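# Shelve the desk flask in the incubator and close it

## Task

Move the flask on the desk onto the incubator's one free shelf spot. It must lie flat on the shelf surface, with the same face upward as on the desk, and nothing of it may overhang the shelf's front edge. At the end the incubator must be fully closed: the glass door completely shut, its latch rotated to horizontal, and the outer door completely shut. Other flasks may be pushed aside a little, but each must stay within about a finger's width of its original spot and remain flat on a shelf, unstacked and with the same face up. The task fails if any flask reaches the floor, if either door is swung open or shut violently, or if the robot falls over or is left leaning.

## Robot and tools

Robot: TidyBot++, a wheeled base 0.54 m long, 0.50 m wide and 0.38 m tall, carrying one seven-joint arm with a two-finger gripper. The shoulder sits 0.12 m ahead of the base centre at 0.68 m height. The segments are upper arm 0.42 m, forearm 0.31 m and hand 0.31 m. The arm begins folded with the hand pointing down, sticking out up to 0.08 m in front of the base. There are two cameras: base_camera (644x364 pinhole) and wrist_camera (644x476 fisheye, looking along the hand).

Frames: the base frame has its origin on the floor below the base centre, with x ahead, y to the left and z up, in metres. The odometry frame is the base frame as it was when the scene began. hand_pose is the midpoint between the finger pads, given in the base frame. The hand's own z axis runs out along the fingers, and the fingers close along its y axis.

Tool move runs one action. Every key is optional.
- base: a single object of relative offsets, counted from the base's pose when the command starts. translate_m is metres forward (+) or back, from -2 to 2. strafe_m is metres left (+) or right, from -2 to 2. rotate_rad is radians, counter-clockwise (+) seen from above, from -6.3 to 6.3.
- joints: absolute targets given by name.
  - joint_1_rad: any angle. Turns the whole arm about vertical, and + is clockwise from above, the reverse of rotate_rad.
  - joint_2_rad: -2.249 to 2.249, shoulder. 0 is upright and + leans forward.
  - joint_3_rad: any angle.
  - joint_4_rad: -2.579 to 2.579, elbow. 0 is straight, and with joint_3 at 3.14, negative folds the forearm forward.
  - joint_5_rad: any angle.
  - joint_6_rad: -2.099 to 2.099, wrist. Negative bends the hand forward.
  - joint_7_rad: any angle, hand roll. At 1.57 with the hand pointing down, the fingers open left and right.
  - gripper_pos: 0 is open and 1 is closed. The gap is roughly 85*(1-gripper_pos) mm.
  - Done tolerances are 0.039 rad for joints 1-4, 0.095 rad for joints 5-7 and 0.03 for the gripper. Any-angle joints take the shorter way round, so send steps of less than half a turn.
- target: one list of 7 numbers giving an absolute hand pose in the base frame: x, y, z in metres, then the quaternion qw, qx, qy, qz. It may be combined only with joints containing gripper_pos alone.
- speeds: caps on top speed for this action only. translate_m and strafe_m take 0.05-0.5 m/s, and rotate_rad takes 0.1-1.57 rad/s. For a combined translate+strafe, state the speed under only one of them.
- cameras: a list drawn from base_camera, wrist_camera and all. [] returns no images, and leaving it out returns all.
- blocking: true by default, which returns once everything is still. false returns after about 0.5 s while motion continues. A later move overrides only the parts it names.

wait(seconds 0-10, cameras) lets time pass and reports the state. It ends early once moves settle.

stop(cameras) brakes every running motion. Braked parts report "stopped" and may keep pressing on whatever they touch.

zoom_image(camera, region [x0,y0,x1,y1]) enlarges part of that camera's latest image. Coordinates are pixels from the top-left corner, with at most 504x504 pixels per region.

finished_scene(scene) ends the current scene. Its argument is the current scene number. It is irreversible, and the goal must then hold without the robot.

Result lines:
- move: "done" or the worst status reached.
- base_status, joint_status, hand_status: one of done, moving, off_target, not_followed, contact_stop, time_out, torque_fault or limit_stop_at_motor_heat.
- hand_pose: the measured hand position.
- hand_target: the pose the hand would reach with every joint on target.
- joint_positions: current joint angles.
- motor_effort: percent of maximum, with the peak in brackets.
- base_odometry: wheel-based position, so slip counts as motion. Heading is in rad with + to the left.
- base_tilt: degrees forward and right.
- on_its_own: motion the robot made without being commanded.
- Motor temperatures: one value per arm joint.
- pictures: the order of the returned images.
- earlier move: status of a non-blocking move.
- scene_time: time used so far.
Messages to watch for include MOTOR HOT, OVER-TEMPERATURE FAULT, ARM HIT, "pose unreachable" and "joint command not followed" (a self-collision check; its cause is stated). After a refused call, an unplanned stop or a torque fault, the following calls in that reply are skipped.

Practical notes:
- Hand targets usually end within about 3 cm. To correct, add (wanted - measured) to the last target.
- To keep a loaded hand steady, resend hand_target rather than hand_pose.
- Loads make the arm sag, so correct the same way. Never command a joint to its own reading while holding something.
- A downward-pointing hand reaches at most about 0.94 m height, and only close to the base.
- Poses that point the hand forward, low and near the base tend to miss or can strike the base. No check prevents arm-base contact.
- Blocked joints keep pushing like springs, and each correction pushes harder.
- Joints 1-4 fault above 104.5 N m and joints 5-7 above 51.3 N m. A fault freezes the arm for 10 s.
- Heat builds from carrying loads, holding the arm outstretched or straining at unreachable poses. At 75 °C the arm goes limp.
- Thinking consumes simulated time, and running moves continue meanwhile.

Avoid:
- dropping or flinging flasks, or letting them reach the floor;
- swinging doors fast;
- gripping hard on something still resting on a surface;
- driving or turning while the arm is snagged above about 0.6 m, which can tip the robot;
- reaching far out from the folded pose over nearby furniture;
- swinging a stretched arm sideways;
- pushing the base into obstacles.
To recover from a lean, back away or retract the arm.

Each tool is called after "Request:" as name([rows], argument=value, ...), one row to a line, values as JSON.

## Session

Request:
move(joints={"joint_1_rad": 0.0, "joint_2_rad": -0.34, "joint_3_rad": 3.14, "joint_4_rad": -2.5, "joint_5_rad": 0.0, "joint_6_rad": 0.4, "joint_7_rad": 1.571, "gripper_pos": 0.0})

Request:
move(base={"rotate_rad": 1.25}, cameras=["wrist_camera"])

Request:
move(base={"rotate_rad": 1.25}, cameras=["wrist_camera"])

Request:
move(base={"rotate_rad": 1.25}, cameras=["wrist_camera"])

Request:
move(base={"rotate_rad": 1.25}, cameras=["wrist_camera"])

Scene clock: 1.87 s.
Motor temperatures (°C): [31 21 23 30 35 33 39]
move: done
base_odometry: x=+0.000 y=+0.000 heading=+0.000
base_tilt: forward=+0.0 right=-0.2
base_status: not commanded
joint_positions: joint_1_rad=-0.014 joint_2_rad=-0.354 joint_3_rad=+3.131 joint_4_rad=-2.510 joint_5_rad=-0.012 joint_6_rad=+0.356 joint_7_rad=+1.534 gripper_pos=+0.000
joint_status: all done
motor_effort: joint_1_rad=-1(2) joint_2_rad=-6(6) joint_3_rad=+0(2) joint_4_rad=+19(20) joint_5_rad=+0(1) joint_6_rad=+9(9) joint_7_rad=+1(2)
hand_pose: x=+0.5382 y=+0.0106 z=+0.8323 quat_wxyz=(-0.019, +0.783, -0.010, +0.622) (m; base frame)
hand_target: x=+0.5458 y=+0.0021 z=+0.8452 quat_wxyz=(+0.000, +0.771, +0.001, +0.637) (m; base frame)
hand_status: not commanded
pictures: base_camera, wrist_camera

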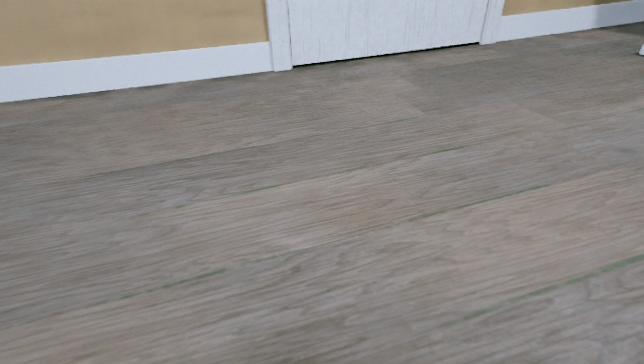

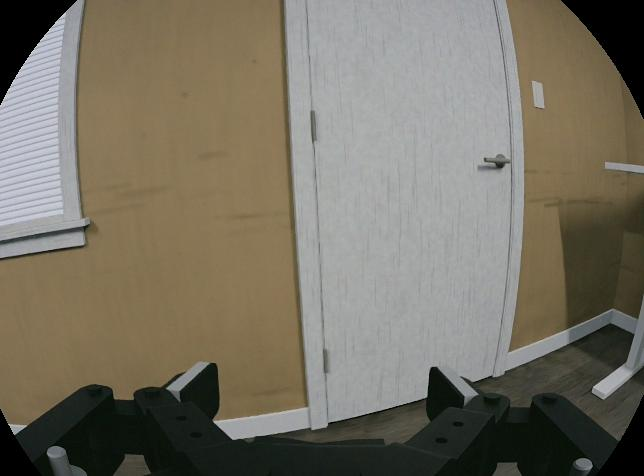

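Scene clock: 3.97 s.
Motor temperatures (°C): [31 21 23 30 35 33 39]
move: done
base_odometry: x=+0.000 y=+0.000 heading=+1.250
base_tilt: forward=+0.0 right=-0.3
base_status: done
joint_positions: joint_1_rad=-0.009 joint_2_rad=-0.353 joint_3_rad=+3.131 joint_4_rad=-2.510 joint_5_rad=-0.012 joint_6_rad=+0.357 joint_7_rad=+1.534 gripper_pos=+0.000
joint_status: not commanded
motor_effort: joint_1_rad=+0(2) joint_2_rad=-6(7) joint_3_rad=+0(2) joint_4_rad=+20(20) joint_5_rad=+0(1) joint_6_rad=+9(9) joint_7_rad=+0(1)
hand_pose: x=+0.5384 y=+0.0084 z=+0.8321 quat_wxyz=(-0.018, +0.783, -0.012, +0.621) (m; base frame)
hand_target: x=+0.5458 y=+0.0021 z=+0.8452 quat_wxyz=(+0.000, +0.771, +0.001, +0.637) (m; base frame)
hand_status: not commanded
pictures: wrist_camera

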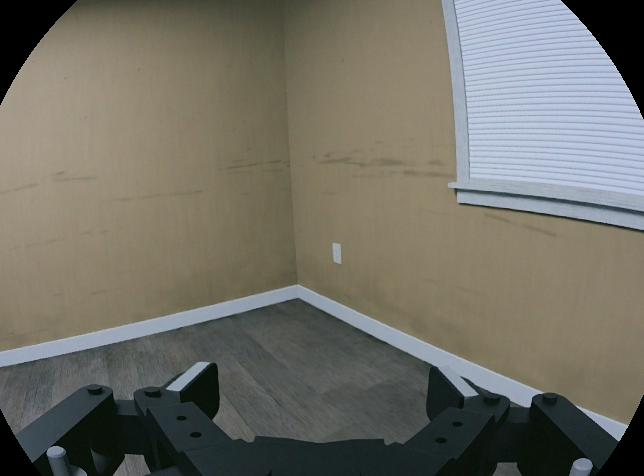

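Scene clock: 6.03 s.
Motor temperatures (°C): [31 21 23 30 35 33 39]
move: done
base_odometry: x=+0.000 y=+0.000 heading=+2.499
base_tilt: forward=+0.1 right=-0.3
base_status: done
joint_positions: joint_1_rad=-0.007 joint_2_rad=-0.353 joint_3_rad=+3.131 joint_4_rad=-2.510 joint_5_rad=-0.012 joint_6_rad=+0.357 joint_7_rad=+1.534 gripper_pos=+0.000
joint_status: not commanded
motor_effort: joint_1_rad=-1(2) joint_2_rad=-6(7) joint_3_rad=-1(2) joint_4_rad=+19(20) joint_5_rad=+1(1) joint_6_rad=+9(9) joint_7_rad=+1(1)
hand_pose: x=+0.5385 y=+0.0078 z=+0.8320 quat_wxyz=(-0.017, +0.783, -0.012, +0.621) (m; base frame)
hand_target: x=+0.5458 y=+0.0021 z=+0.8452 quat_wxyz=(+0.000, +0.771, +0.001, +0.637) (m; base frame)
hand_status: not commanded
pictures: wrist_camera

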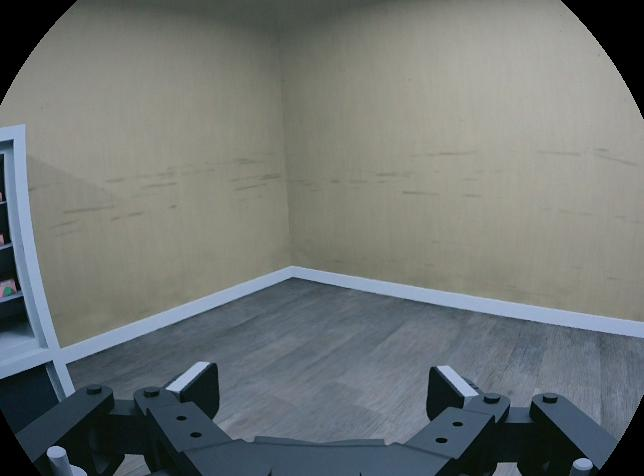

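Scene clock: 8.10 s.
Motor temperatures (°C): [31 21 23 30 35 33 39]
move: done
base_odometry: x=+0.000 y=+0.000 heading=-2.534
base_tilt: forward=+0.0 right=-0.3
base_status: done
joint_positions: joint_1_rad=-0.006 joint_2_rad=-0.352 joint_3_rad=+3.131 joint_4_rad=-2.510 joint_5_rad=-0.012 joint_6_rad=+0.357 joint_7_rad=+1.534 gripper_pos=+0.000
joint_status: not commanded
motor_effort: joint_1_rad=+0(2) joint_2_rad=-6(7) joint_3_rad=+0(2) joint_4_rad=+19(20) joint_5_rad=+0(1) joint_6_rad=+9(9) joint_7_rad=+1(1)
hand_pose: x=+0.5386 y=+0.0074 z=+0.8320 quat_wxyz=(-0.017, +0.783, -0.013, +0.621) (m; base frame)
hand_target: x=+0.5458 y=+0.0021 z=+0.8452 quat_wxyz=(+0.000, +0.771, +0.001, +0.637) (m; base frame)
hand_status: not commanded
pictures: wrist_camera

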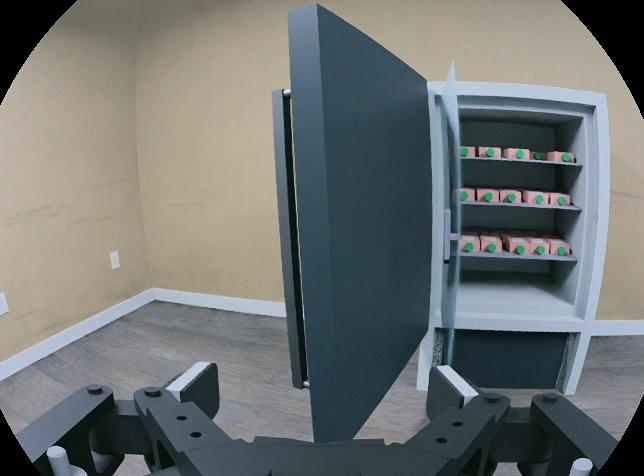

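Scene clock: 10.17 s.
Motor temperatures (°C): [31 21 23 30 35 33 39]
move: done
base_odometry: x=+0.000 y=+0.000 heading=-1.284
base_tilt: forward=+0.1 right=-0.3
base_status: done
joint_positions: joint_1_rad=-0.006 joint_2_rad=-0.352 joint_3_rad=+3.131 joint_4_rad=-2.510 joint_5_rad=-0.012 joint_6_rad=+0.358 joint_7_rad=+1.534 gripper_pos=+0.000
joint_status: not commanded
motor_effort: joint_1_rad=+0(2) joint_2_rad=-6(7) joint_3_rad=+0(2) joint_4_rad=+20(20) joint_5_rad=+0(1) joint_6_rad=+9(9) joint_7_rad=+0(1)
hand_pose: x=+0.5386 y=+0.0072 z=+0.8320 quat_wxyz=(-0.017, +0.783, -0.013, +0.621) (m; base frame)
hand_target: x=+0.5458 y=+0.0021 z=+0.8452 quat_wxyz=(+0.000, +0.771, +0.001, +0.637) (m; base frame)
hand_status: not commanded
pictures: wrist_camera

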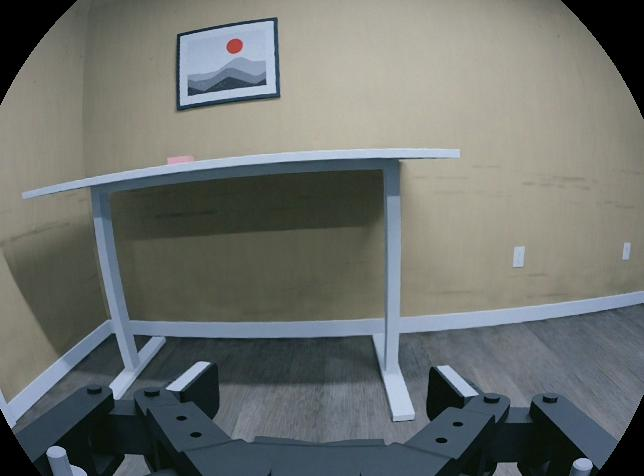

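Request:
zoom_image(camera="wrist_camera", region=[100, 100, 280, 220])

Request:
move(base={"rotate_rad": 0.2}, joints={"joint_2_rad": 0.0, "joint_4_rad": -1.6, "joint_6_rad": 0.0})

Scaled by 2.800.

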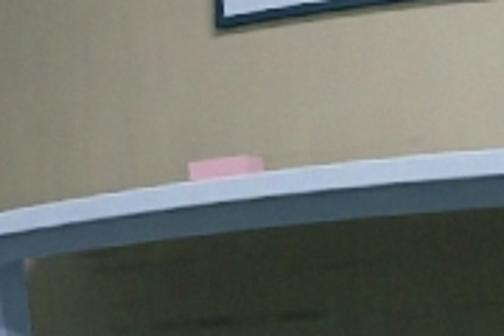

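Scene clock: 22.40 s.
Motor temperatures (°C): [31 21 23 30 35 33 39]
move: done
base_odometry: x=+0.000 y=+0.000 heading=-1.084
base_tilt: forward=+0.0 right=-0.4
base_status: done
joint_positions: joint_1_rad=-0.005 joint_2_rad=-0.012 joint_3_rad=+3.131 joint_4_rad=-1.620 joint_5_rad=-0.012 joint_6_rad=+0.057 joint_7_rad=+1.534 gripper_pos=+0.000
joint_status: all done
motor_effort: joint_1_rad=+0(2) joint_2_rad=-21(22) joint_3_rad=-1(2) joint_4_rad=+22(22) joint_5_rad=+0(1) joint_6_rad=+9(10) joint_7_rad=+1(1)
hand_pose: x=+0.7390 y=+0.0111 z=+1.0972 quat_wxyz=(-0.023, +0.700, -0.012, +0.714) (m; base frame)
hand_target: x=+0.7444 y=+0.0023 z=+1.0843 quat_wxyz=(+0.000, +0.717, +0.001, +0.697) (m; base frame)
hand_status: not commanded
pictures: base_camera, wrist_camera

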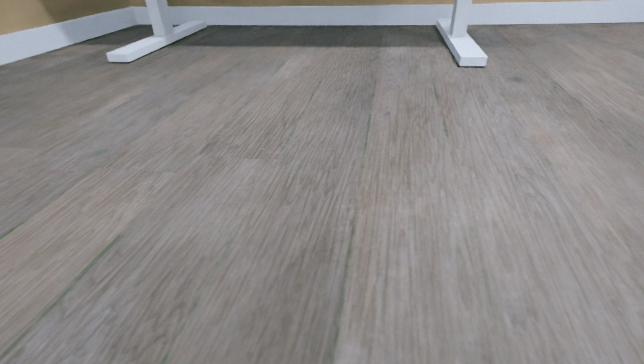

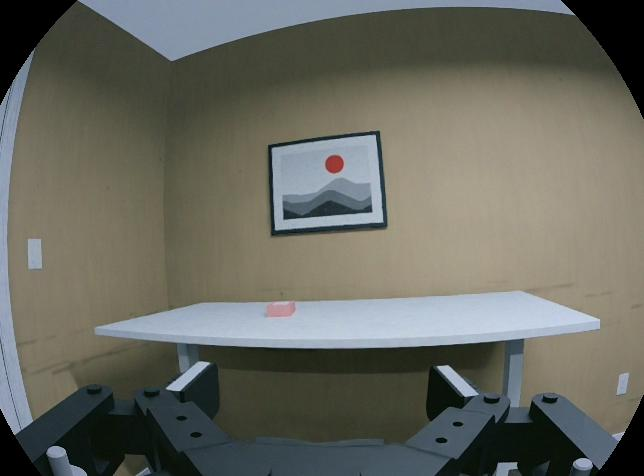

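Request:
move(base={"translate_m": 0.7, "strafe_m": 0.14})

Request:
zoom_image(camera="wrist_camera", region=[200, 250, 440, 400])

Scene clock: 59.47 s.
Motor temperatures (°C): [31 21 23 30 35 33 39]
move: done
base_odometry: x=+0.451 y=-0.553 heading=-1.084
base_tilt: forward=+0.1 right=-0.2
base_status: done
joint_positions: joint_1_rad=-0.005 joint_2_rad=+0.009 joint_3_rad=+3.131 joint_4_rad=-1.616 joint_5_rad=-0.012 joint_6_rad=+0.050 joint_7_rad=+1.534 gripper_pos=+0.000
joint_status: not commanded
motor_effort: joint_1_rad=+0(2) joint_2_rad=-23(26) joint_3_rad=-1(2) joint_4_rad=+22(23) joint_5_rad=+0(1) joint_6_rad=+9(9) joint_7_rad=+1(1)
hand_pose: x=+0.7478 y=+0.0111 z=+1.0842 quat_wxyz=(-0.023, +0.708, -0.012, +0.705) (m; base frame)
hand_target: x=+0.7444 y=+0.0023 z=+1.0843 quat_wxyz=(+0.000, +0.717, +0.001, +0.697) (m; base frame)
hand_status: not commanded
pictures: base_camera, wrist_camera

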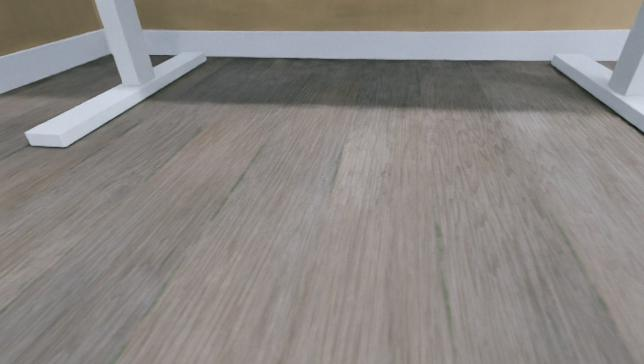

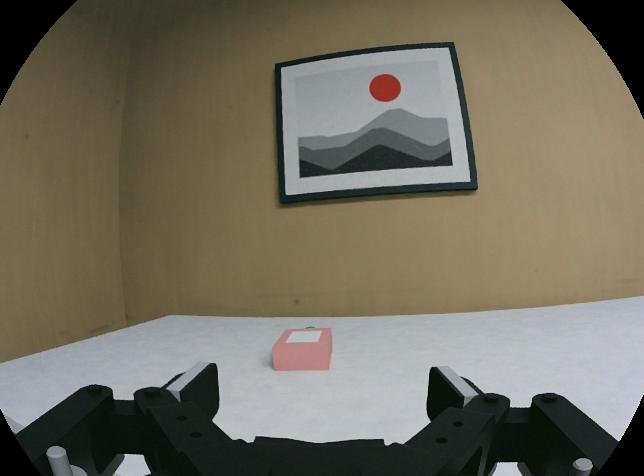

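Scaled by 2.100.

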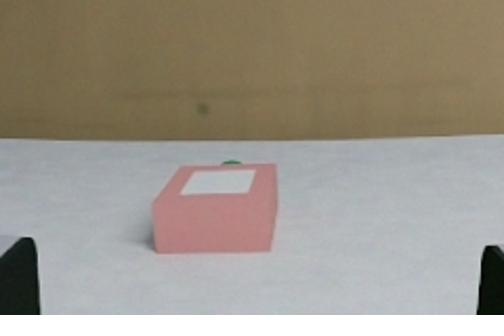

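Request:
move(joints={"joint_2_rad": 0.21, "joint_4_rad": -0.85, "joint_6_rad": -1.07, "joint_7_rad": 1.63, "gripper_pos": 1.0})

Request:
zoom_image(camera="wrist_camera", region=[150, 80, 450, 380])

Scene clock: 176.17 s.
Motor temperatures (°C): [31 22 23 31 35 33 39]
move: done
base_odometry: x=+0.451 y=-0.553 heading=-1.084
base_tilt: forward=+0.1 right=-0.4
base_status: not commanded
joint_positions: joint_1_rad=-0.005 joint_2_rad=+0.198 joint_3_rad=+3.131 joint_4_rad=-0.870 joint_5_rad=-0.012 joint_6_rad=-1.014 joint_7_rad=+1.555 gripper_pos=+0.999
joint_status: all done
motor_effort: joint_1_rad=-1(2) joint_2_rad=-27(27) joint_3_rad=-1(2) joint_4_rad=+20(23) joint_5_rad=+0(1) joint_6_rad=+8(10) joint_7_rad=+1(2)
hand_pose: x=+0.7484 y=+0.0137 z=+1.0939 quat_wxyz=(-0.015, +0.863, -0.001, +0.505) (m; base frame)
hand_target: x=+0.7448 y=+0.0022 z=+1.0819 quat_wxyz=(+0.014, +0.874, +0.026, +0.484) (m; base frame)
hand_status: not commanded
pictures: base_camera, wrist_camera

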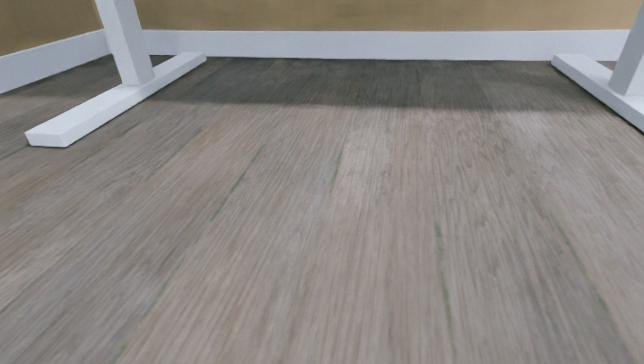

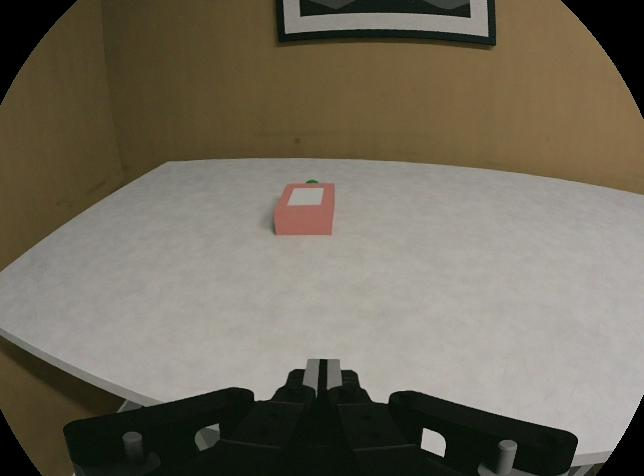

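Scaled by 1.680.

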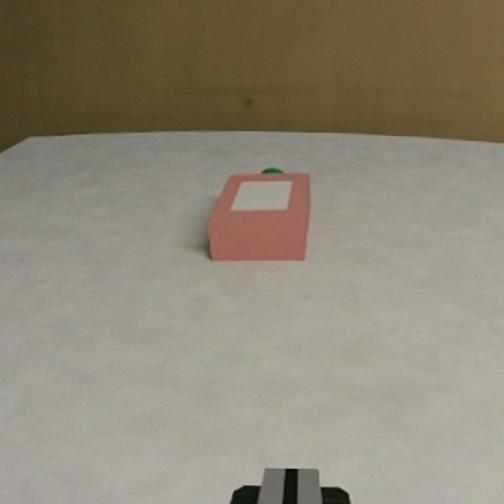

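Request:
move(joints={"joint_2_rad": 0.262, "joint_4_rad": -1.09, "joint_6_rad": -0.70}, base={"strafe_m": 0.085}, cameras=["wrist_camera"])

Request:
move(base={"translate_m": 0.2}, speeds={"translate_m": 0.2})

Scene clock: 224.17 s.
Motor temperatures (°C): [31 22 23 31 35 33 39]
move: done
base_odometry: x=+0.526 y=-0.514 heading=-1.084
base_tilt: forward=+0.0 right=-0.3
base_status: done
joint_positions: joint_1_rad=-0.007 joint_2_rad=+0.269 joint_3_rad=+3.131 joint_4_rad=-1.086 joint_5_rad=-0.012 joint_6_rad=-0.746 joint_7_rad=+1.555 gripper_pos=+0.999
joint_status: all done
motor_effort: joint_1_rad=-1(3) joint_2_rad=-31(34) joint_3_rad=-1(3) joint_4_rad=+21(23) joint_5_rad=+0(1) joint_6_rad=+8(9) joint_7_rad=+1(1)
hand_pose: x=+0.8062 y=+0.0147 z=+0.9979 quat_wxyz=(-0.015, +0.867, -0.002, +0.497) (m; base frame)
hand_target: x=+0.8108 y=+0.0023 z=+1.0124 quat_wxyz=(+0.015, +0.855, +0.026, +0.518) (m; base frame)
hand_status: not commanded
pictures: wrist_camera

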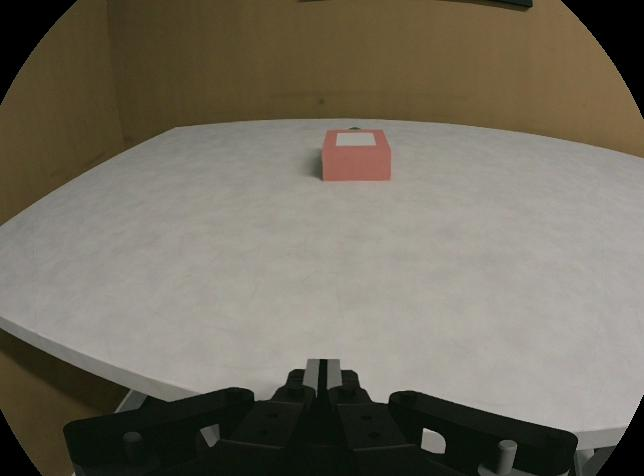

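Scene clock: 225.90 s.
Motor temperatures (°C): [31 22 23 31 35 33 39]
move: done
base_odometry: x=+0.620 y=-0.691 heading=-1.084
base_tilt: forward=+0.0 right=-0.3
base_status: done
joint_positions: joint_1_rad=-0.007 joint_2_rad=+0.271 joint_3_rad=+3.131 joint_4_rad=-1.086 joint_5_rad=-0.012 joint_6_rad=-0.741 joint_7_rad=+1.555 gripper_pos=+0.999
joint_status: not commanded
motor_effort: joint_1_rad=+0(1) joint_2_rad=-31(35) joint_3_rad=-1(2) joint_4_rad=+21(23) joint_5_rad=+0(1) joint_6_rad=+8(9) joint_7_rad=+0(1)
hand_pose: x=+0.8076 y=+0.0146 z=+0.9971 quat_wxyz=(-0.015, +0.867, -0.002, +0.498) (m; base frame)
hand_target: x=+0.8108 y=+0.0023 z=+1.0124 quat_wxyz=(+0.015, +0.855, +0.026, +0.518) (m; base frame)
hand_status: not commanded
pictures: base_camera, wrist_camera

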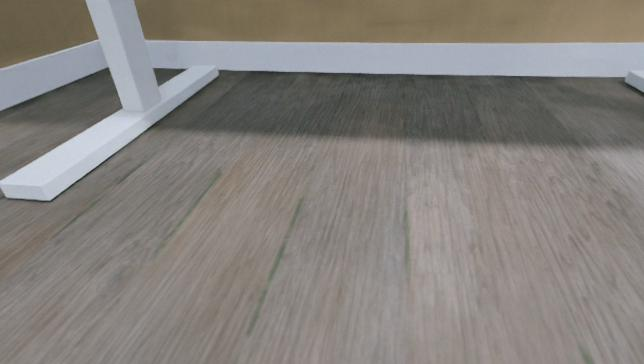

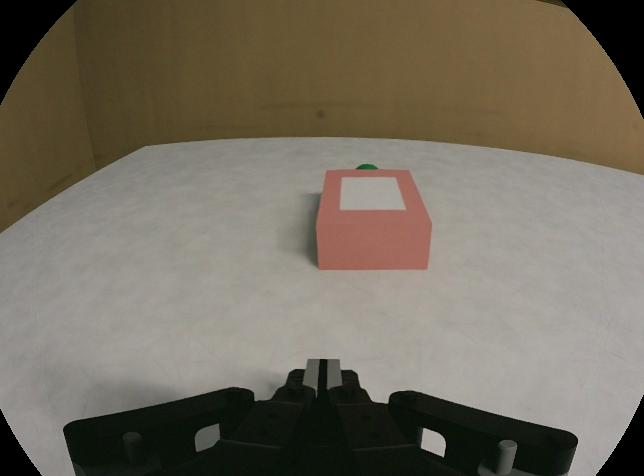

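Request:
move(base={"strafe_m": 0.04}, cameras=[])

Request:
move(base={"translate_m": 0.155}, speeds={"translate_m": 0.15})

Scene clock: 233.73 s.
Motor temperatures (°C): [31 22 23 31 35 33 39]
move: done
base_odometry: x=+0.656 y=-0.672 heading=-1.084
base_tilt: forward=+0.0 right=-0.3
base_status: done
joint_positions: joint_1_rad=-0.005 joint_2_rad=+0.271 joint_3_rad=+3.132 joint_4_rad=-1.086 joint_5_rad=-0.012 joint_6_rad=-0.741 joint_7_rad=+1.555 gripper_pos=+0.999
joint_status: not commanded
motor_effort: joint_1_rad=-1(3) joint_2_rad=-31(32) joint_3_rad=-2(3) joint_4_rad=+22(22) joint_5_rad=+0(1) joint_6_rad=+8(8) joint_7_rad=+1(1)
hand_pose: x=+0.8077 y=+0.0133 z=+0.9971 quat_wxyz=(-0.015, +0.867, -0.003, +0.498) (m; base frame)
hand_target: x=+0.8108 y=+0.0023 z=+1.0124 quat_wxyz=(+0.015, +0.855, +0.026, +0.518) (m; base frame)
hand_status: not commanded
pictures: none
No camera images: "cameras" was empty.

Scene clock: 235.40 s.
Motor temperatures (°C): [31 22 23 31 35 33 39]
move: done
base_odometry: x=+0.728 y=-0.809 heading=-1.084
base_tilt: forward=+0.1 right=-0.3
base_status: done
joint_positions: joint_1_rad=-0.005 joint_2_rad=+0.272 joint_3_rad=+3.132 joint_4_rad=-1.086 joint_5_rad=-0.012 joint_6_rad=-0.740 joint_7_rad=+1.555 gripper_pos=+0.999
joint_status: not commanded
motor_effort: joint_1_rad=-1(1) joint_2_rad=-31(35) joint_3_rad=-2(2) joint_4_rad=+21(22) joint_5_rad=+0(1) joint_6_rad=+8(9) joint_7_rad=+0(1)
hand_pose: x=+0.8080 y=+0.0133 z=+0.9969 quat_wxyz=(-0.015, +0.867, -0.003, +0.498) (m; base frame)
hand_target: x=+0.8108 y=+0.0023 z=+1.0124 quat_wxyz=(+0.015, +0.855, +0.026, +0.518) (m; base frame)
hand_status: not commanded
pictures: base_camera, wrist_camera

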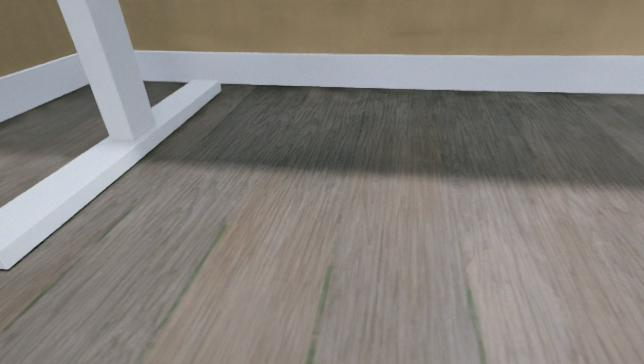

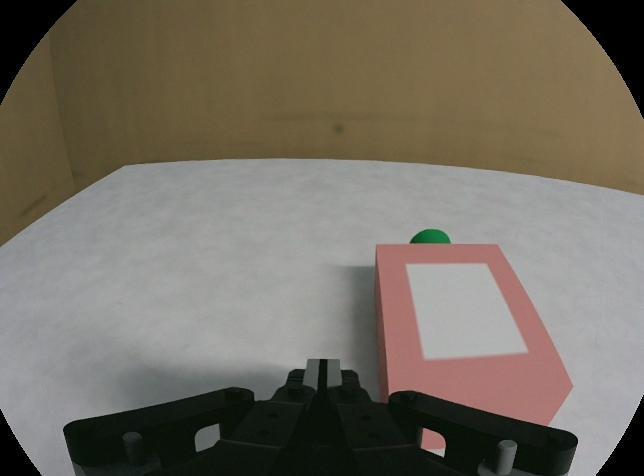

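Request:
move(base={"strafe_m": -0.06}, speeds={"strafe_m": 0.08}, cameras=["wrist_camera"])

Scene clock: 249.27 s.
Motor temperatures (°C): [31 22 23 31 35 33 39]
move: done
base_odometry: x=+0.675 y=-0.837 heading=-1.083
base_tilt: forward=+0.1 right=-0.2
base_status: done
joint_positions: joint_1_rad=-0.002 joint_2_rad=+0.272 joint_3_rad=+3.132 joint_4_rad=-1.086 joint_5_rad=-0.012 joint_6_rad=-0.740 joint_7_rad=+1.555 gripper_pos=+0.999
joint_status: not commanded
motor_effort: joint_1_rad=-1(3) joint_2_rad=-31(32) joint_3_rad=-1(3) joint_4_rad=+21(22) joint_5_rad=+0(1) joint_6_rad=+8(8) joint_7_rad=+1(1)
hand_pose: x=+0.8081 y=+0.0108 z=+0.9969 quat_wxyz=(-0.014, +0.867, -0.004, +0.498) (m; base frame)
hand_target: x=+0.8108 y=+0.0023 z=+1.0124 quat_wxyz=(+0.015, +0.855, +0.026, +0.518) (m; base frame)
hand_status: not commanded
pictures: wrist_camera

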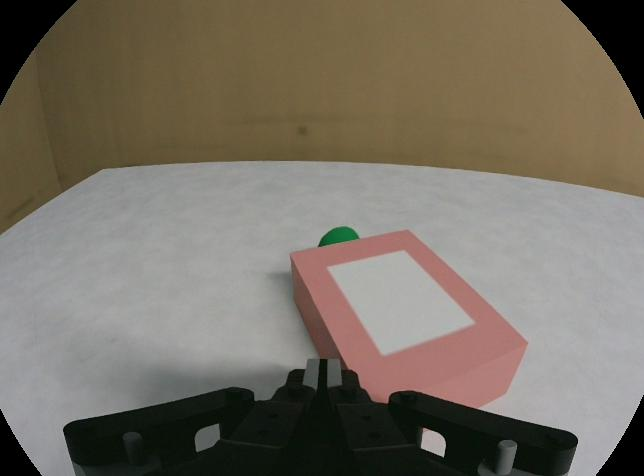

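Request:
move(base={"strafe_m": -0.05}, speeds={"strafe_m": 0.08}, cameras=["wrist_camera"])

Scene clock: 253.73 s.
Motor temperatures (°C): [31 22 23 31 35 33 39]
move: done
base_odometry: x=+0.631 y=-0.861 heading=-1.083
base_tilt: forward=+0.0 right=-0.4
base_status: done
joint_positions: joint_1_rad=+0.000 joint_2_rad=+0.272 joint_3_rad=+3.132 joint_4_rad=-1.086 joint_5_rad=-0.012 joint_6_rad=-0.740 joint_7_rad=+1.555 gripper_pos=+0.999
joint_status: not commanded
motor_effort: joint_1_rad=+0(2) joint_2_rad=-31(32) joint_3_rad=-2(3) joint_4_rad=+21(22) joint_5_rad=+0(1) joint_6_rad=+8(8) joint_7_rad=+1(1)
hand_pose: x=+0.8081 y=+0.0092 z=+0.9969 quat_wxyz=(-0.013, +0.867, -0.005, +0.498) (m; base frame)
hand_target: x=+0.8108 y=+0.0023 z=+1.0124 quat_wxyz=(+0.015, +0.855, +0.026, +0.518) (m; base frame)
hand_status: not commanded
pictures: wrist_camera

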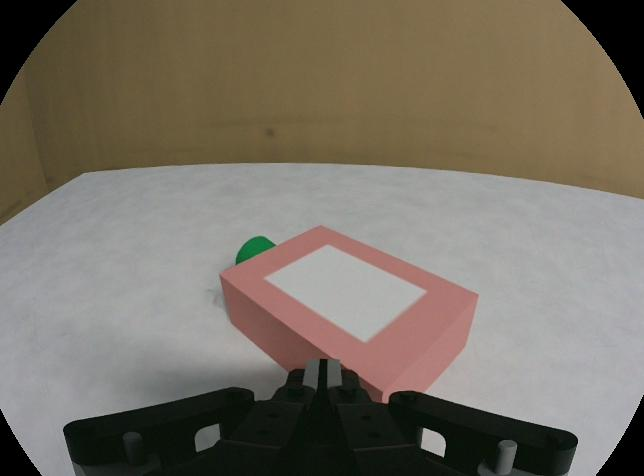

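Request:
move(base={"translate_m": 0.03, "strafe_m": -0.05}, speeds={"strafe_m": 0.08}, cameras=["wrist_camera"])

Scene clock: 258.00 s.
Motor temperatures (°C): [31 22 23 31 35 33 39]
move: done
base_odometry: x=+0.601 y=-0.911 heading=-1.083
base_tilt: forward=+0.1 right=-0.4
base_status: done
joint_positions: joint_1_rad=+0.000 joint_2_rad=+0.271 joint_3_rad=+3.132 joint_4_rad=-1.086 joint_5_rad=-0.012 joint_6_rad=-0.740 joint_7_rad=+1.555 gripper_pos=+0.999
joint_status: not commanded
motor_effort: joint_1_rad=-1(3) joint_2_rad=-31(33) joint_3_rad=-1(3) joint_4_rad=+21(22) joint_5_rad=+0(1) joint_6_rad=+8(8) joint_7_rad=+0(1)
hand_pose: x=+0.8079 y=+0.0091 z=+0.9974 quat_wxyz=(-0.013, +0.867, -0.005, +0.499) (m; base frame)
hand_target: x=+0.8108 y=+0.0023 z=+1.0124 quat_wxyz=(+0.015, +0.855, +0.026, +0.518) (m; base frame)
hand_status: not commanded
pictures: wrist_camera

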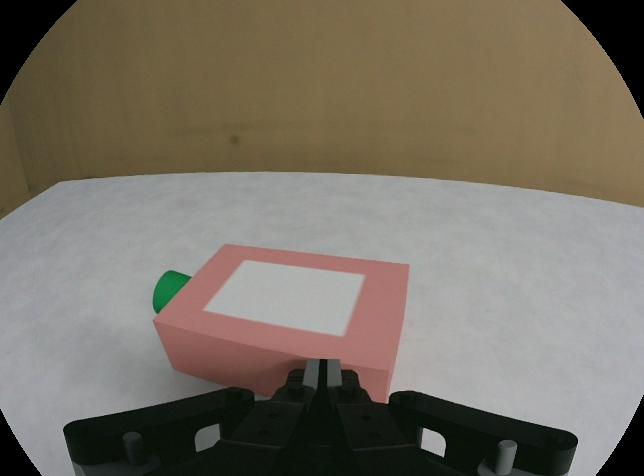

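Request:
move(base={"translate_m": 0.05, "strafe_m": -0.012}, speeds={"translate_m": 0.08}, cameras=["wrist_camera"])

Request:
move(base={"translate_m": 0.04, "strafe_m": 0.0}, speeds={"translate_m": 0.08}, cameras=["base_camera", "wrist_camera"])

Scene clock: 266.00 s.
Motor temperatures (°C): [31 22 23 31 35 33 39]
move: done
base_odometry: x=+0.613 y=-0.961 heading=-1.084
base_tilt: forward=+0.0 right=-0.4
base_status: done
joint_positions: joint_1_rad=+0.000 joint_2_rad=+0.270 joint_3_rad=+3.132 joint_4_rad=-1.086 joint_5_rad=-0.012 joint_6_rad=-0.739 joint_7_rad=+1.555 gripper_pos=+0.999
joint_status: not commanded
motor_effort: joint_1_rad=-1(2) joint_2_rad=-31(33) joint_3_rad=-1(2) joint_4_rad=+21(22) joint_5_rad=+0(1) joint_6_rad=+8(8) joint_7_rad=+1(1)
hand_pose: x=+0.8077 y=+0.0091 z=+0.9982 quat_wxyz=(-0.013, +0.866, -0.005, +0.499) (m; base frame)
hand_target: x=+0.8108 y=+0.0023 z=+1.0124 quat_wxyz=(+0.015, +0.855, +0.026, +0.518) (m; base frame)
hand_status: not commanded
pictures: wrist_camera

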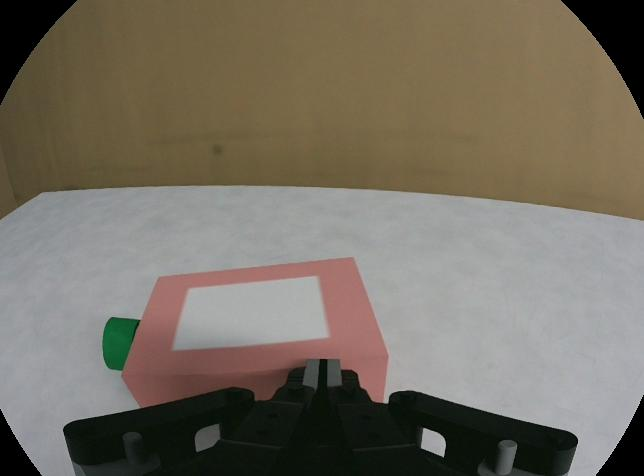

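Scene clock: 267.00 s.
Motor temperatures (°C): [31 22 23 31 35 33 39]
move: done
base_odometry: x=+0.632 y=-0.996 heading=-1.084
base_tilt: forward=+0.0 right=-0.3
base_status: done
joint_positions: joint_1_rad=+0.000 joint_2_rad=+0.269 joint_3_rad=+3.132 joint_4_rad=-1.086 joint_5_rad=-0.012 joint_6_rad=-0.739 joint_7_rad=+1.555 gripper_pos=+0.999
joint_status: not commanded
motor_effort: joint_1_rad=+0(2) joint_2_rad=-31(35) joint_3_rad=-1(2) joint_4_rad=+21(22) joint_5_rad=+0(0) joint_6_rad=+8(9) joint_7_rad=+0(1)
hand_pose: x=+0.8075 y=+0.0091 z=+0.9989 quat_wxyz=(-0.013, +0.866, -0.005, +0.500) (m; base frame)
hand_target: x=+0.8108 y=+0.0023 z=+1.0124 quat_wxyz=(+0.015, +0.855, +0.026, +0.518) (m; base frame)
hand_status: not commanded
pictures: base_camera, wrist_camera

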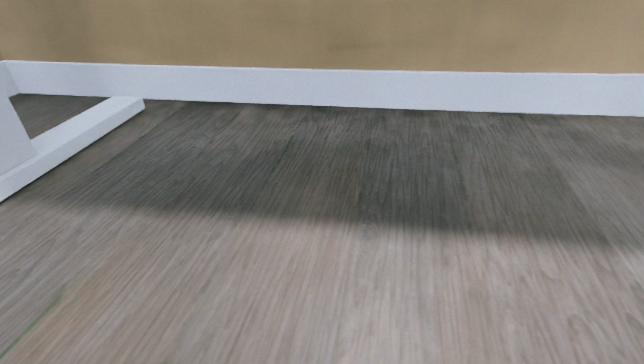

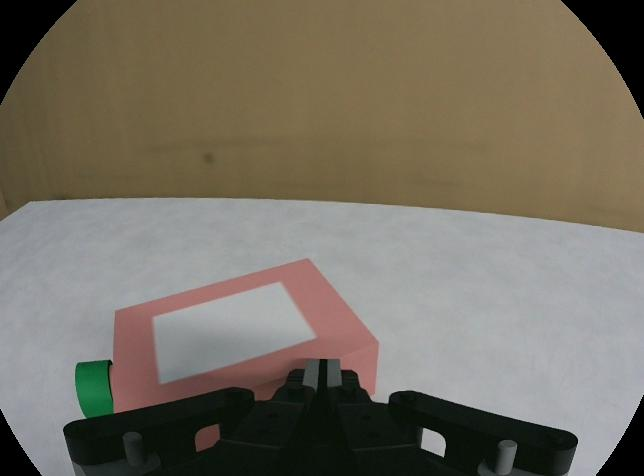

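Request:
move(base={"translate_m": -0.12}, cameras=[])

Request:
move(joints={"joint_2_rad": 0.6, "joint_4_rad": -0.505, "joint_6_rad": -1.02}, cameras=["wrist_camera"])

Scene clock: 283.17 s.
Motor temperatures (°C): [31 22 23 31 35 33 39]
move: done
base_odometry: x=+0.576 y=-0.890 heading=-1.084
base_tilt: forward=+0.1 right=-0.3
base_status: done
joint_positions: joint_1_rad=+0.000 joint_2_rad=+0.264 joint_3_rad=+3.133 joint_4_rad=-1.086 joint_5_rad=-0.012 joint_6_rad=-0.738 joint_7_rad=+1.555 gripper_pos=+0.999
joint_status: not commanded
motor_effort: joint_1_rad=+0(2) joint_2_rad=-30(34) joint_3_rad=-1(2) joint_4_rad=+21(22) joint_5_rad=+0(1) joint_6_rad=+8(8) joint_7_rad=+1(1)
hand_pose: x=+0.8060 y=+0.0088 z=+1.0026 quat_wxyz=(-0.013, +0.865, -0.006, +0.502) (m; base frame)
hand_target: x=+0.8108 y=+0.0023 z=+1.0124 quat_wxyz=(+0.015, +0.855, +0.026, +0.518) (m; base frame)
hand_status: not commanded
pictures: none
No camera images: "cameras" was empty.

Scene clock: 284.97 s.
Motor temperatures (°C): [31 22 23 31 35 33 39]
move: done
base_odometry: x=+0.576 y=-0.890 heading=-1.084
base_tilt: forward=+0.0 right=-0.3
base_status: not commanded
joint_positions: joint_1_rad=+0.000 joint_2_rad=+0.599 joint_3_rad=+3.133 joint_4_rad=-0.527 joint_5_rad=-0.012 joint_6_rad=-0.964 joint_7_rad=+1.555 gripper_pos=+0.999
joint_status: all done
motor_effort: joint_1_rad=+0(1) joint_2_rad=-41(43) joint_3_rad=-1(2) joint_4_rad=+20(22) joint_5_rad=+0(1) joint_6_rad=+8(9) joint_7_rad=+0(1)
hand_pose: x=+0.9102 y=+0.0084 z=+1.0106 quat_wxyz=(-0.014, +0.865, -0.005, +0.502) (m; base frame)
hand_target: x=+0.9021 y=+0.0021 z=+1.0064 quat_wxyz=(+0.014, +0.873, +0.026, +0.486) (m; base frame)
hand_status: not commanded
pictures: wrist_camera

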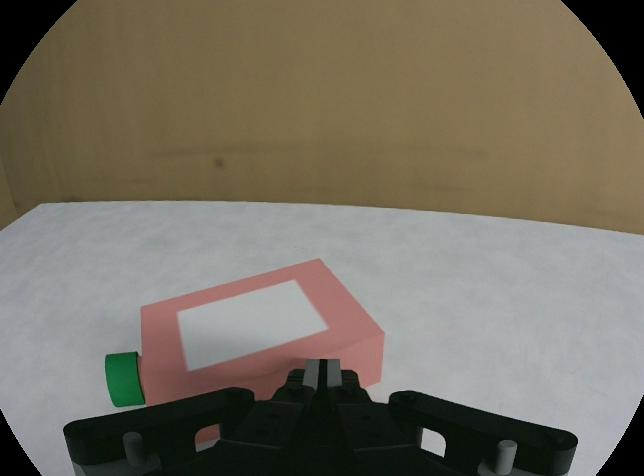

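Request:
move(joints={"joint_2_rad": 0.616}, base={"strafe_m": -0.015}, cameras=[])

Request:
move(base={"translate_m": 0.06}, speeds={"translate_m": 0.08}, cameras=["wrist_camera"])

Scene clock: 291.53 s.
Motor temperatures (°C): [31 22 23 31 35 33 39]
move: done
base_odometry: x=+0.562 y=-0.897 heading=-1.084
base_tilt: forward=+0.0 right=-0.2
base_status: done
joint_positions: joint_1_rad=+0.004 joint_2_rad=+0.612 joint_3_rad=+3.133 joint_4_rad=-0.523 joint_5_rad=-0.012 joint_6_rad=-0.967 joint_7_rad=+1.555 gripper_pos=+0.999
joint_status: all done
motor_effort: joint_1_rad=+0(4) joint_2_rad=-41(42) joint_3_rad=-2(3) joint_4_rad=+20(21) joint_5_rad=+0(1) joint_6_rad=+8(8) joint_7_rad=+0(1)
hand_pose: x=+0.9138 y=+0.0052 z=+1.0017 quat_wxyz=(-0.013, +0.868, -0.007, +0.497) (m; base frame)
hand_target: x=+0.9072 y=+0.0021 z=+0.9939 quat_wxyz=(+0.013, +0.877, +0.026, +0.479) (m; base frame)
hand_status: not commanded
pictures: none
No camera images: "cameras" was empty.

Scene clock: 292.80 s.
Motor temperatures (°C): [31 22 23 31 35 33 39]
move: done
base_odometry: x=+0.590 y=-0.950 heading=-1.084
base_tilt: forward=+0.1 right=-0.3
base_status: done
joint_positions: joint_1_rad=+0.004 joint_2_rad=+0.618 joint_3_rad=+3.133 joint_4_rad=-0.522 joint_5_rad=-0.012 joint_6_rad=-0.969 joint_7_rad=+1.555 gripper_pos=+0.999
joint_status: not commanded
motor_effort: joint_1_rad=+0(2) joint_2_rad=-42(43) joint_3_rad=-2(2) joint_4_rad=+20(21) joint_5_rad=+0(1) joint_6_rad=+8(8) joint_7_rad=+0(1)
hand_pose: x=+0.9157 y=+0.0052 z=+0.9965 quat_wxyz=(-0.013, +0.870, -0.007, +0.494) (m; base frame)
hand_target: x=+0.9072 y=+0.0021 z=+0.9939 quat_wxyz=(+0.013, +0.877, +0.026, +0.479) (m; base frame)
hand_status: not commanded
pictures: wrist_camera

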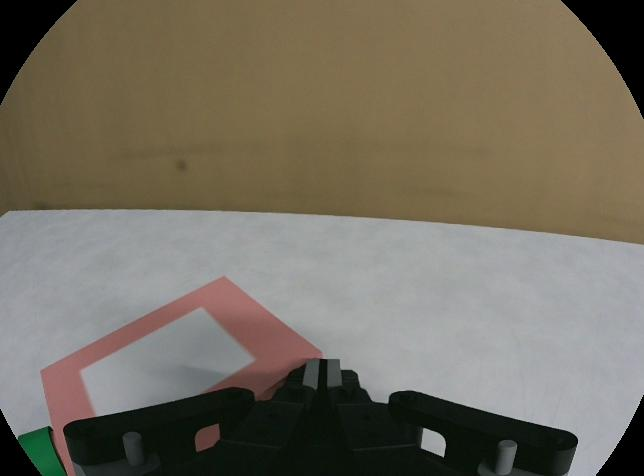

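Request:
move(base={"translate_m": 0.035, "strafe_m": 0.03}, speeds={"translate_m": 0.08}, cameras=["wrist_camera"])

Scene clock: 300.40 s.
Motor temperatures (°C): [31 22 23 31 35 33 39]
move: done
base_odometry: x=+0.633 y=-0.967 heading=-1.084
base_tilt: forward=+0.0 right=-0.3
base_status: done
joint_positions: joint_1_rad=+0.003 joint_2_rad=+0.580 joint_3_rad=+3.133 joint_4_rad=-0.519 joint_5_rad=-0.012 joint_6_rad=-0.970 joint_7_rad=+1.555 gripper_pos=+0.999
joint_status: not commanded
motor_effort: joint_1_rad=-1(3) joint_2_rad=-31(42) joint_3_rad=-2(4) joint_4_rad=+19(24) joint_5_rad=+0(1) joint_6_rad=+8(9) joint_7_rad=+0(1)
hand_pose: x=+0.9030 y=+0.0059 z=+1.0274 quat_wxyz=(-0.013, +0.860, -0.007, +0.510) (m; base frame)
hand_target: x=+0.9072 y=+0.0021 z=+0.9939 quat_wxyz=(+0.013, +0.877, +0.026, +0.479) (m; base frame)
hand_status: not commanded
pictures: wrist_camera

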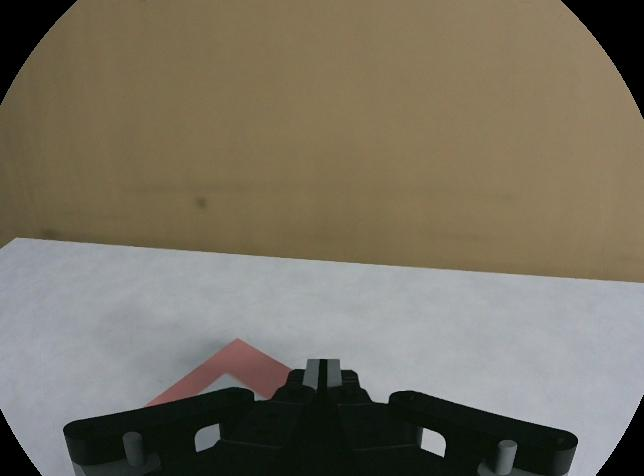

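Request:
move(joints={"joint_2_rad": 0.53}, cameras=[])

Request:
move(base={"translate_m": -0.12}, speeds={"translate_m": 0.15}, cameras=["wrist_camera"])

Scene clock: 308.00 s.
Motor temperatures (°C): [31 22 23 31 35 33 39]
move: done
base_odometry: x=+0.633 y=-0.967 heading=-1.084
base_tilt: forward=+0.1 right=-0.4
base_status: not commanded
joint_positions: joint_1_rad=+0.003 joint_2_rad=+0.554 joint_3_rad=+3.133 joint_4_rad=-0.519 joint_5_rad=-0.012 joint_6_rad=-0.970 joint_7_rad=+1.555 gripper_pos=+0.999
joint_status: all done
motor_effort: joint_1_rad=+1(1) joint_2_rad=-39(42) joint_3_rad=-2(2) joint_4_rad=+20(21) joint_5_rad=+0(1) joint_6_rad=+8(8) joint_7_rad=+1(1)
hand_pose: x=+0.8935 y=+0.0060 z=+1.0483 quat_wxyz=(-0.013, +0.853, -0.006, +0.522) (m; base frame)
hand_target: x=+0.8775 y=+0.0021 z=+1.0604 quat_wxyz=(+0.015, +0.856, +0.026, +0.517) (m; base frame)
hand_status: not commanded
pictures: none
No camera images: "cameras" was empty.

Scene clock: 309.43 s.
Motor temperatures (°C): [31 22 23 31 35 33 39]
move: done
base_odometry: x=+0.577 y=-0.861 heading=-1.084
base_tilt: forward=+0.1 right=-0.3
base_status: done
joint_positions: joint_1_rad=+0.003 joint_2_rad=+0.542 joint_3_rad=+3.133 joint_4_rad=-0.518 joint_5_rad=-0.012 joint_6_rad=-0.971 joint_7_rad=+1.556 gripper_pos=+0.999
joint_status: not commanded
motor_effort: joint_1_rad=-1(2) joint_2_rad=-38(44) joint_3_rad=-2(2) joint_4_rad=+19(21) joint_5_rad=+0(1) joint_6_rad=+8(9) joint_7_rad=+0(1)
hand_pose: x=+0.8889 y=+0.0061 z=+1.0578 quat_wxyz=(-0.013, +0.850, -0.006, +0.527) (m; base frame)
hand_target: x=+0.8775 y=+0.0021 z=+1.0604 quat_wxyz=(+0.015, +0.856, +0.026, +0.517) (m; base frame)
hand_status: not commanded
pictures: wrist_camera

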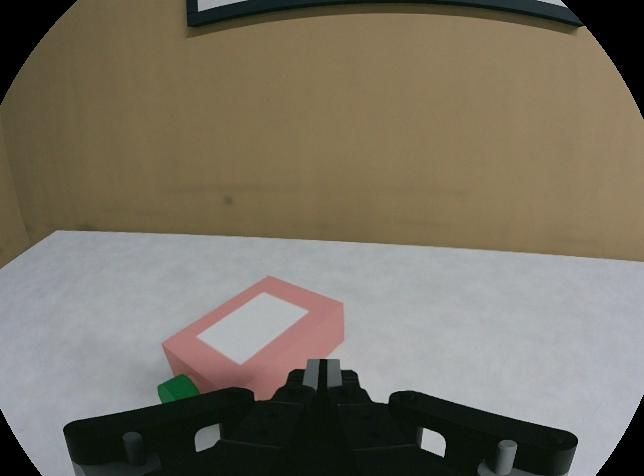

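Request:
move(base={"strafe_m": 0.13, "translate_m": -0.02}, cameras=["wrist_camera"])

Request:
move(joints={"joint_2_rad": 0.606})

Scene clock: 342.20 s.
Motor temperatures (°C): [31 23 23 31 35 33 39]
move: done
base_odometry: x=+0.683 y=-0.782 heading=-1.084
base_tilt: forward=+0.1 right=-0.4
base_status: done
joint_positions: joint_1_rad=-0.006 joint_2_rad=+0.542 joint_3_rad=+3.133 joint_4_rad=-0.518 joint_5_rad=-0.012 joint_6_rad=-0.971 joint_7_rad=+1.556 gripper_pos=+0.999
joint_status: not commanded
motor_effort: joint_1_rad=+0(5) joint_2_rad=-39(40) joint_3_rad=-2(4) joint_4_rad=+20(20) joint_5_rad=+0(1) joint_6_rad=+8(9) joint_7_rad=+1(1)
hand_pose: x=+0.8888 y=+0.0129 z=+1.0578 quat_wxyz=(-0.016, +0.850, -0.002, +0.527) (m; base frame)
hand_target: x=+0.8775 y=+0.0021 z=+1.0604 quat_wxyz=(+0.015, +0.856, +0.026, +0.517) (m; base frame)
hand_status: not commanded
pictures: wrist_camera

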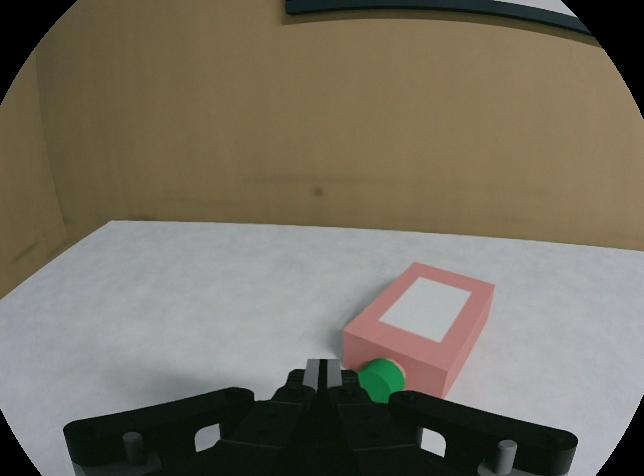

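Scene clock: 343.20 s.
Motor temperatures (°C): [31 23 23 31 35 33 39]
move: done
base_odometry: x=+0.683 y=-0.782 heading=-1.084
base_tilt: forward=+0.1 right=-0.3
base_status: not commanded
joint_positions: joint_1_rad=-0.006 joint_2_rad=+0.615 joint_3_rad=+3.133 joint_4_rad=-0.515 joint_5_rad=-0.012 joint_6_rad=-0.972 joint_7_rad=+1.556 gripper_pos=+0.999
joint_status: all done
motor_effort: joint_1_rad=+0(1) joint_2_rad=-41(44) joint_3_rad=-1(3) joint_4_rad=+20(22) joint_5_rad=+0(1) joint_6_rad=+8(8) joint_7_rad=+0(1)
hand_pose: x=+0.9142 y=+0.0130 z=+1.0023 quat_wxyz=(-0.015, +0.868, -0.003, +0.497) (m; base frame)
hand_target: x=+0.9041 y=+0.0021 z=+1.0017 quat_wxyz=(+0.014, +0.875, +0.026, +0.484) (m; base frame)
hand_status: not commanded
pictures: base_camera, wrist_camera

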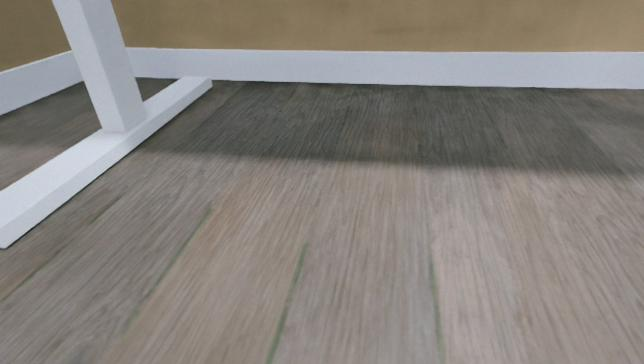

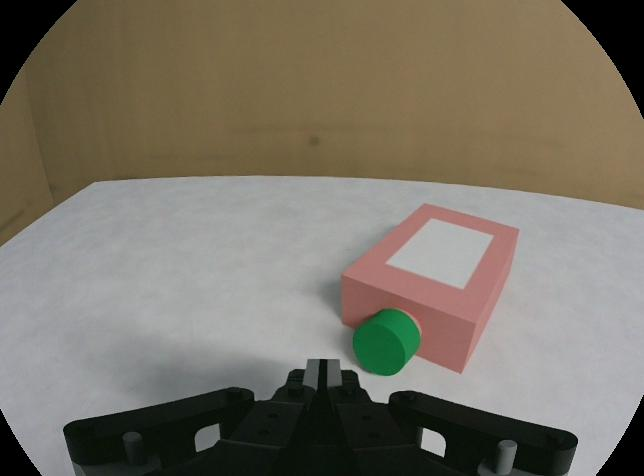

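Request:
move(base={"translate_m": 0.018}, speeds={"translate_m": 0.08}, cameras=[])

Request:
move(base={"strafe_m": -0.06}, speeds={"strafe_m": 0.07}, cameras=["wrist_camera"])

Scene clock: 351.10 s.
Motor temperatures (°C): [31 23 23 31 35 33 39]
move: done
base_odometry: x=+0.691 y=-0.798 heading=-1.084
base_tilt: forward=+0.1 right=-0.3
base_status: done
joint_positions: joint_1_rad=-0.005 joint_2_rad=+0.617 joint_3_rad=+3.133 joint_4_rad=-0.515 joint_5_rad=-0.012 joint_6_rad=-0.972 joint_7_rad=+1.556 gripper_pos=+0.999
joint_status: not commanded
motor_effort: joint_1_rad=+0(2) joint_2_rad=-41(44) joint_3_rad=-2(2) joint_4_rad=+20(21) joint_5_rad=+0(0) joint_6_rad=+8(8) joint_7_rad=+0(1)
hand_pose: x=+0.9150 y=+0.0129 z=+0.9998 quat_wxyz=(-0.015, +0.869, -0.003, +0.495) (m; base frame)
hand_target: x=+0.9041 y=+0.0021 z=+1.0017 quat_wxyz=(+0.014, +0.875, +0.026, +0.484) (m; base frame)
hand_status: not commanded
pictures: none
No camera images: "cameras" was empty.

Scene clock: 352.47 s.
Motor temperatures (°C): [31 23 23 31 35 33 39]
move: done
base_odometry: x=+0.638 y=-0.827 heading=-1.084
base_tilt: forward=+0.1 right=-0.3
base_status: done
joint_positions: joint_1_rad=+0.000 joint_2_rad=+0.617 joint_3_rad=+3.133 joint_4_rad=-0.515 joint_5_rad=-0.012 joint_6_rad=-0.972 joint_7_rad=+1.556 gripper_pos=+0.999
joint_status: not commanded
motor_effort: joint_1_rad=+0(4) joint_2_rad=-41(43) joint_3_rad=-2(2) joint_4_rad=+20(20) joint_5_rad=+0(1) joint_6_rad=+8(8) joint_7_rad=+0(1)
hand_pose: x=+0.9151 y=+0.0088 z=+0.9998 quat_wxyz=(-0.014, +0.869, -0.005, +0.495) (m; base frame)
hand_target: x=+0.9041 y=+0.0021 z=+1.0017 quat_wxyz=(+0.014, +0.875, +0.026, +0.484) (m; base frame)
hand_status: not commanded
pictures: wrist_camera

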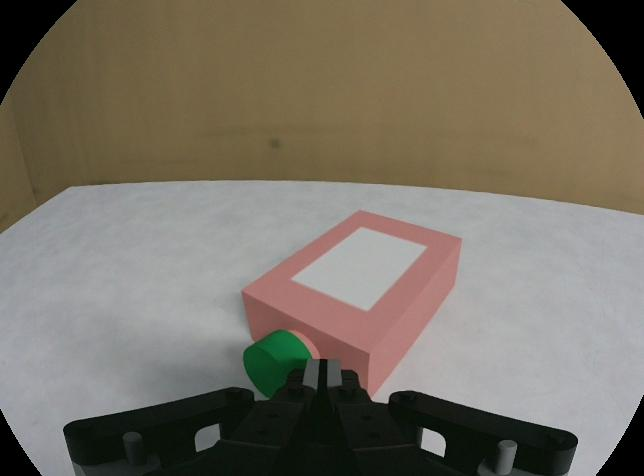

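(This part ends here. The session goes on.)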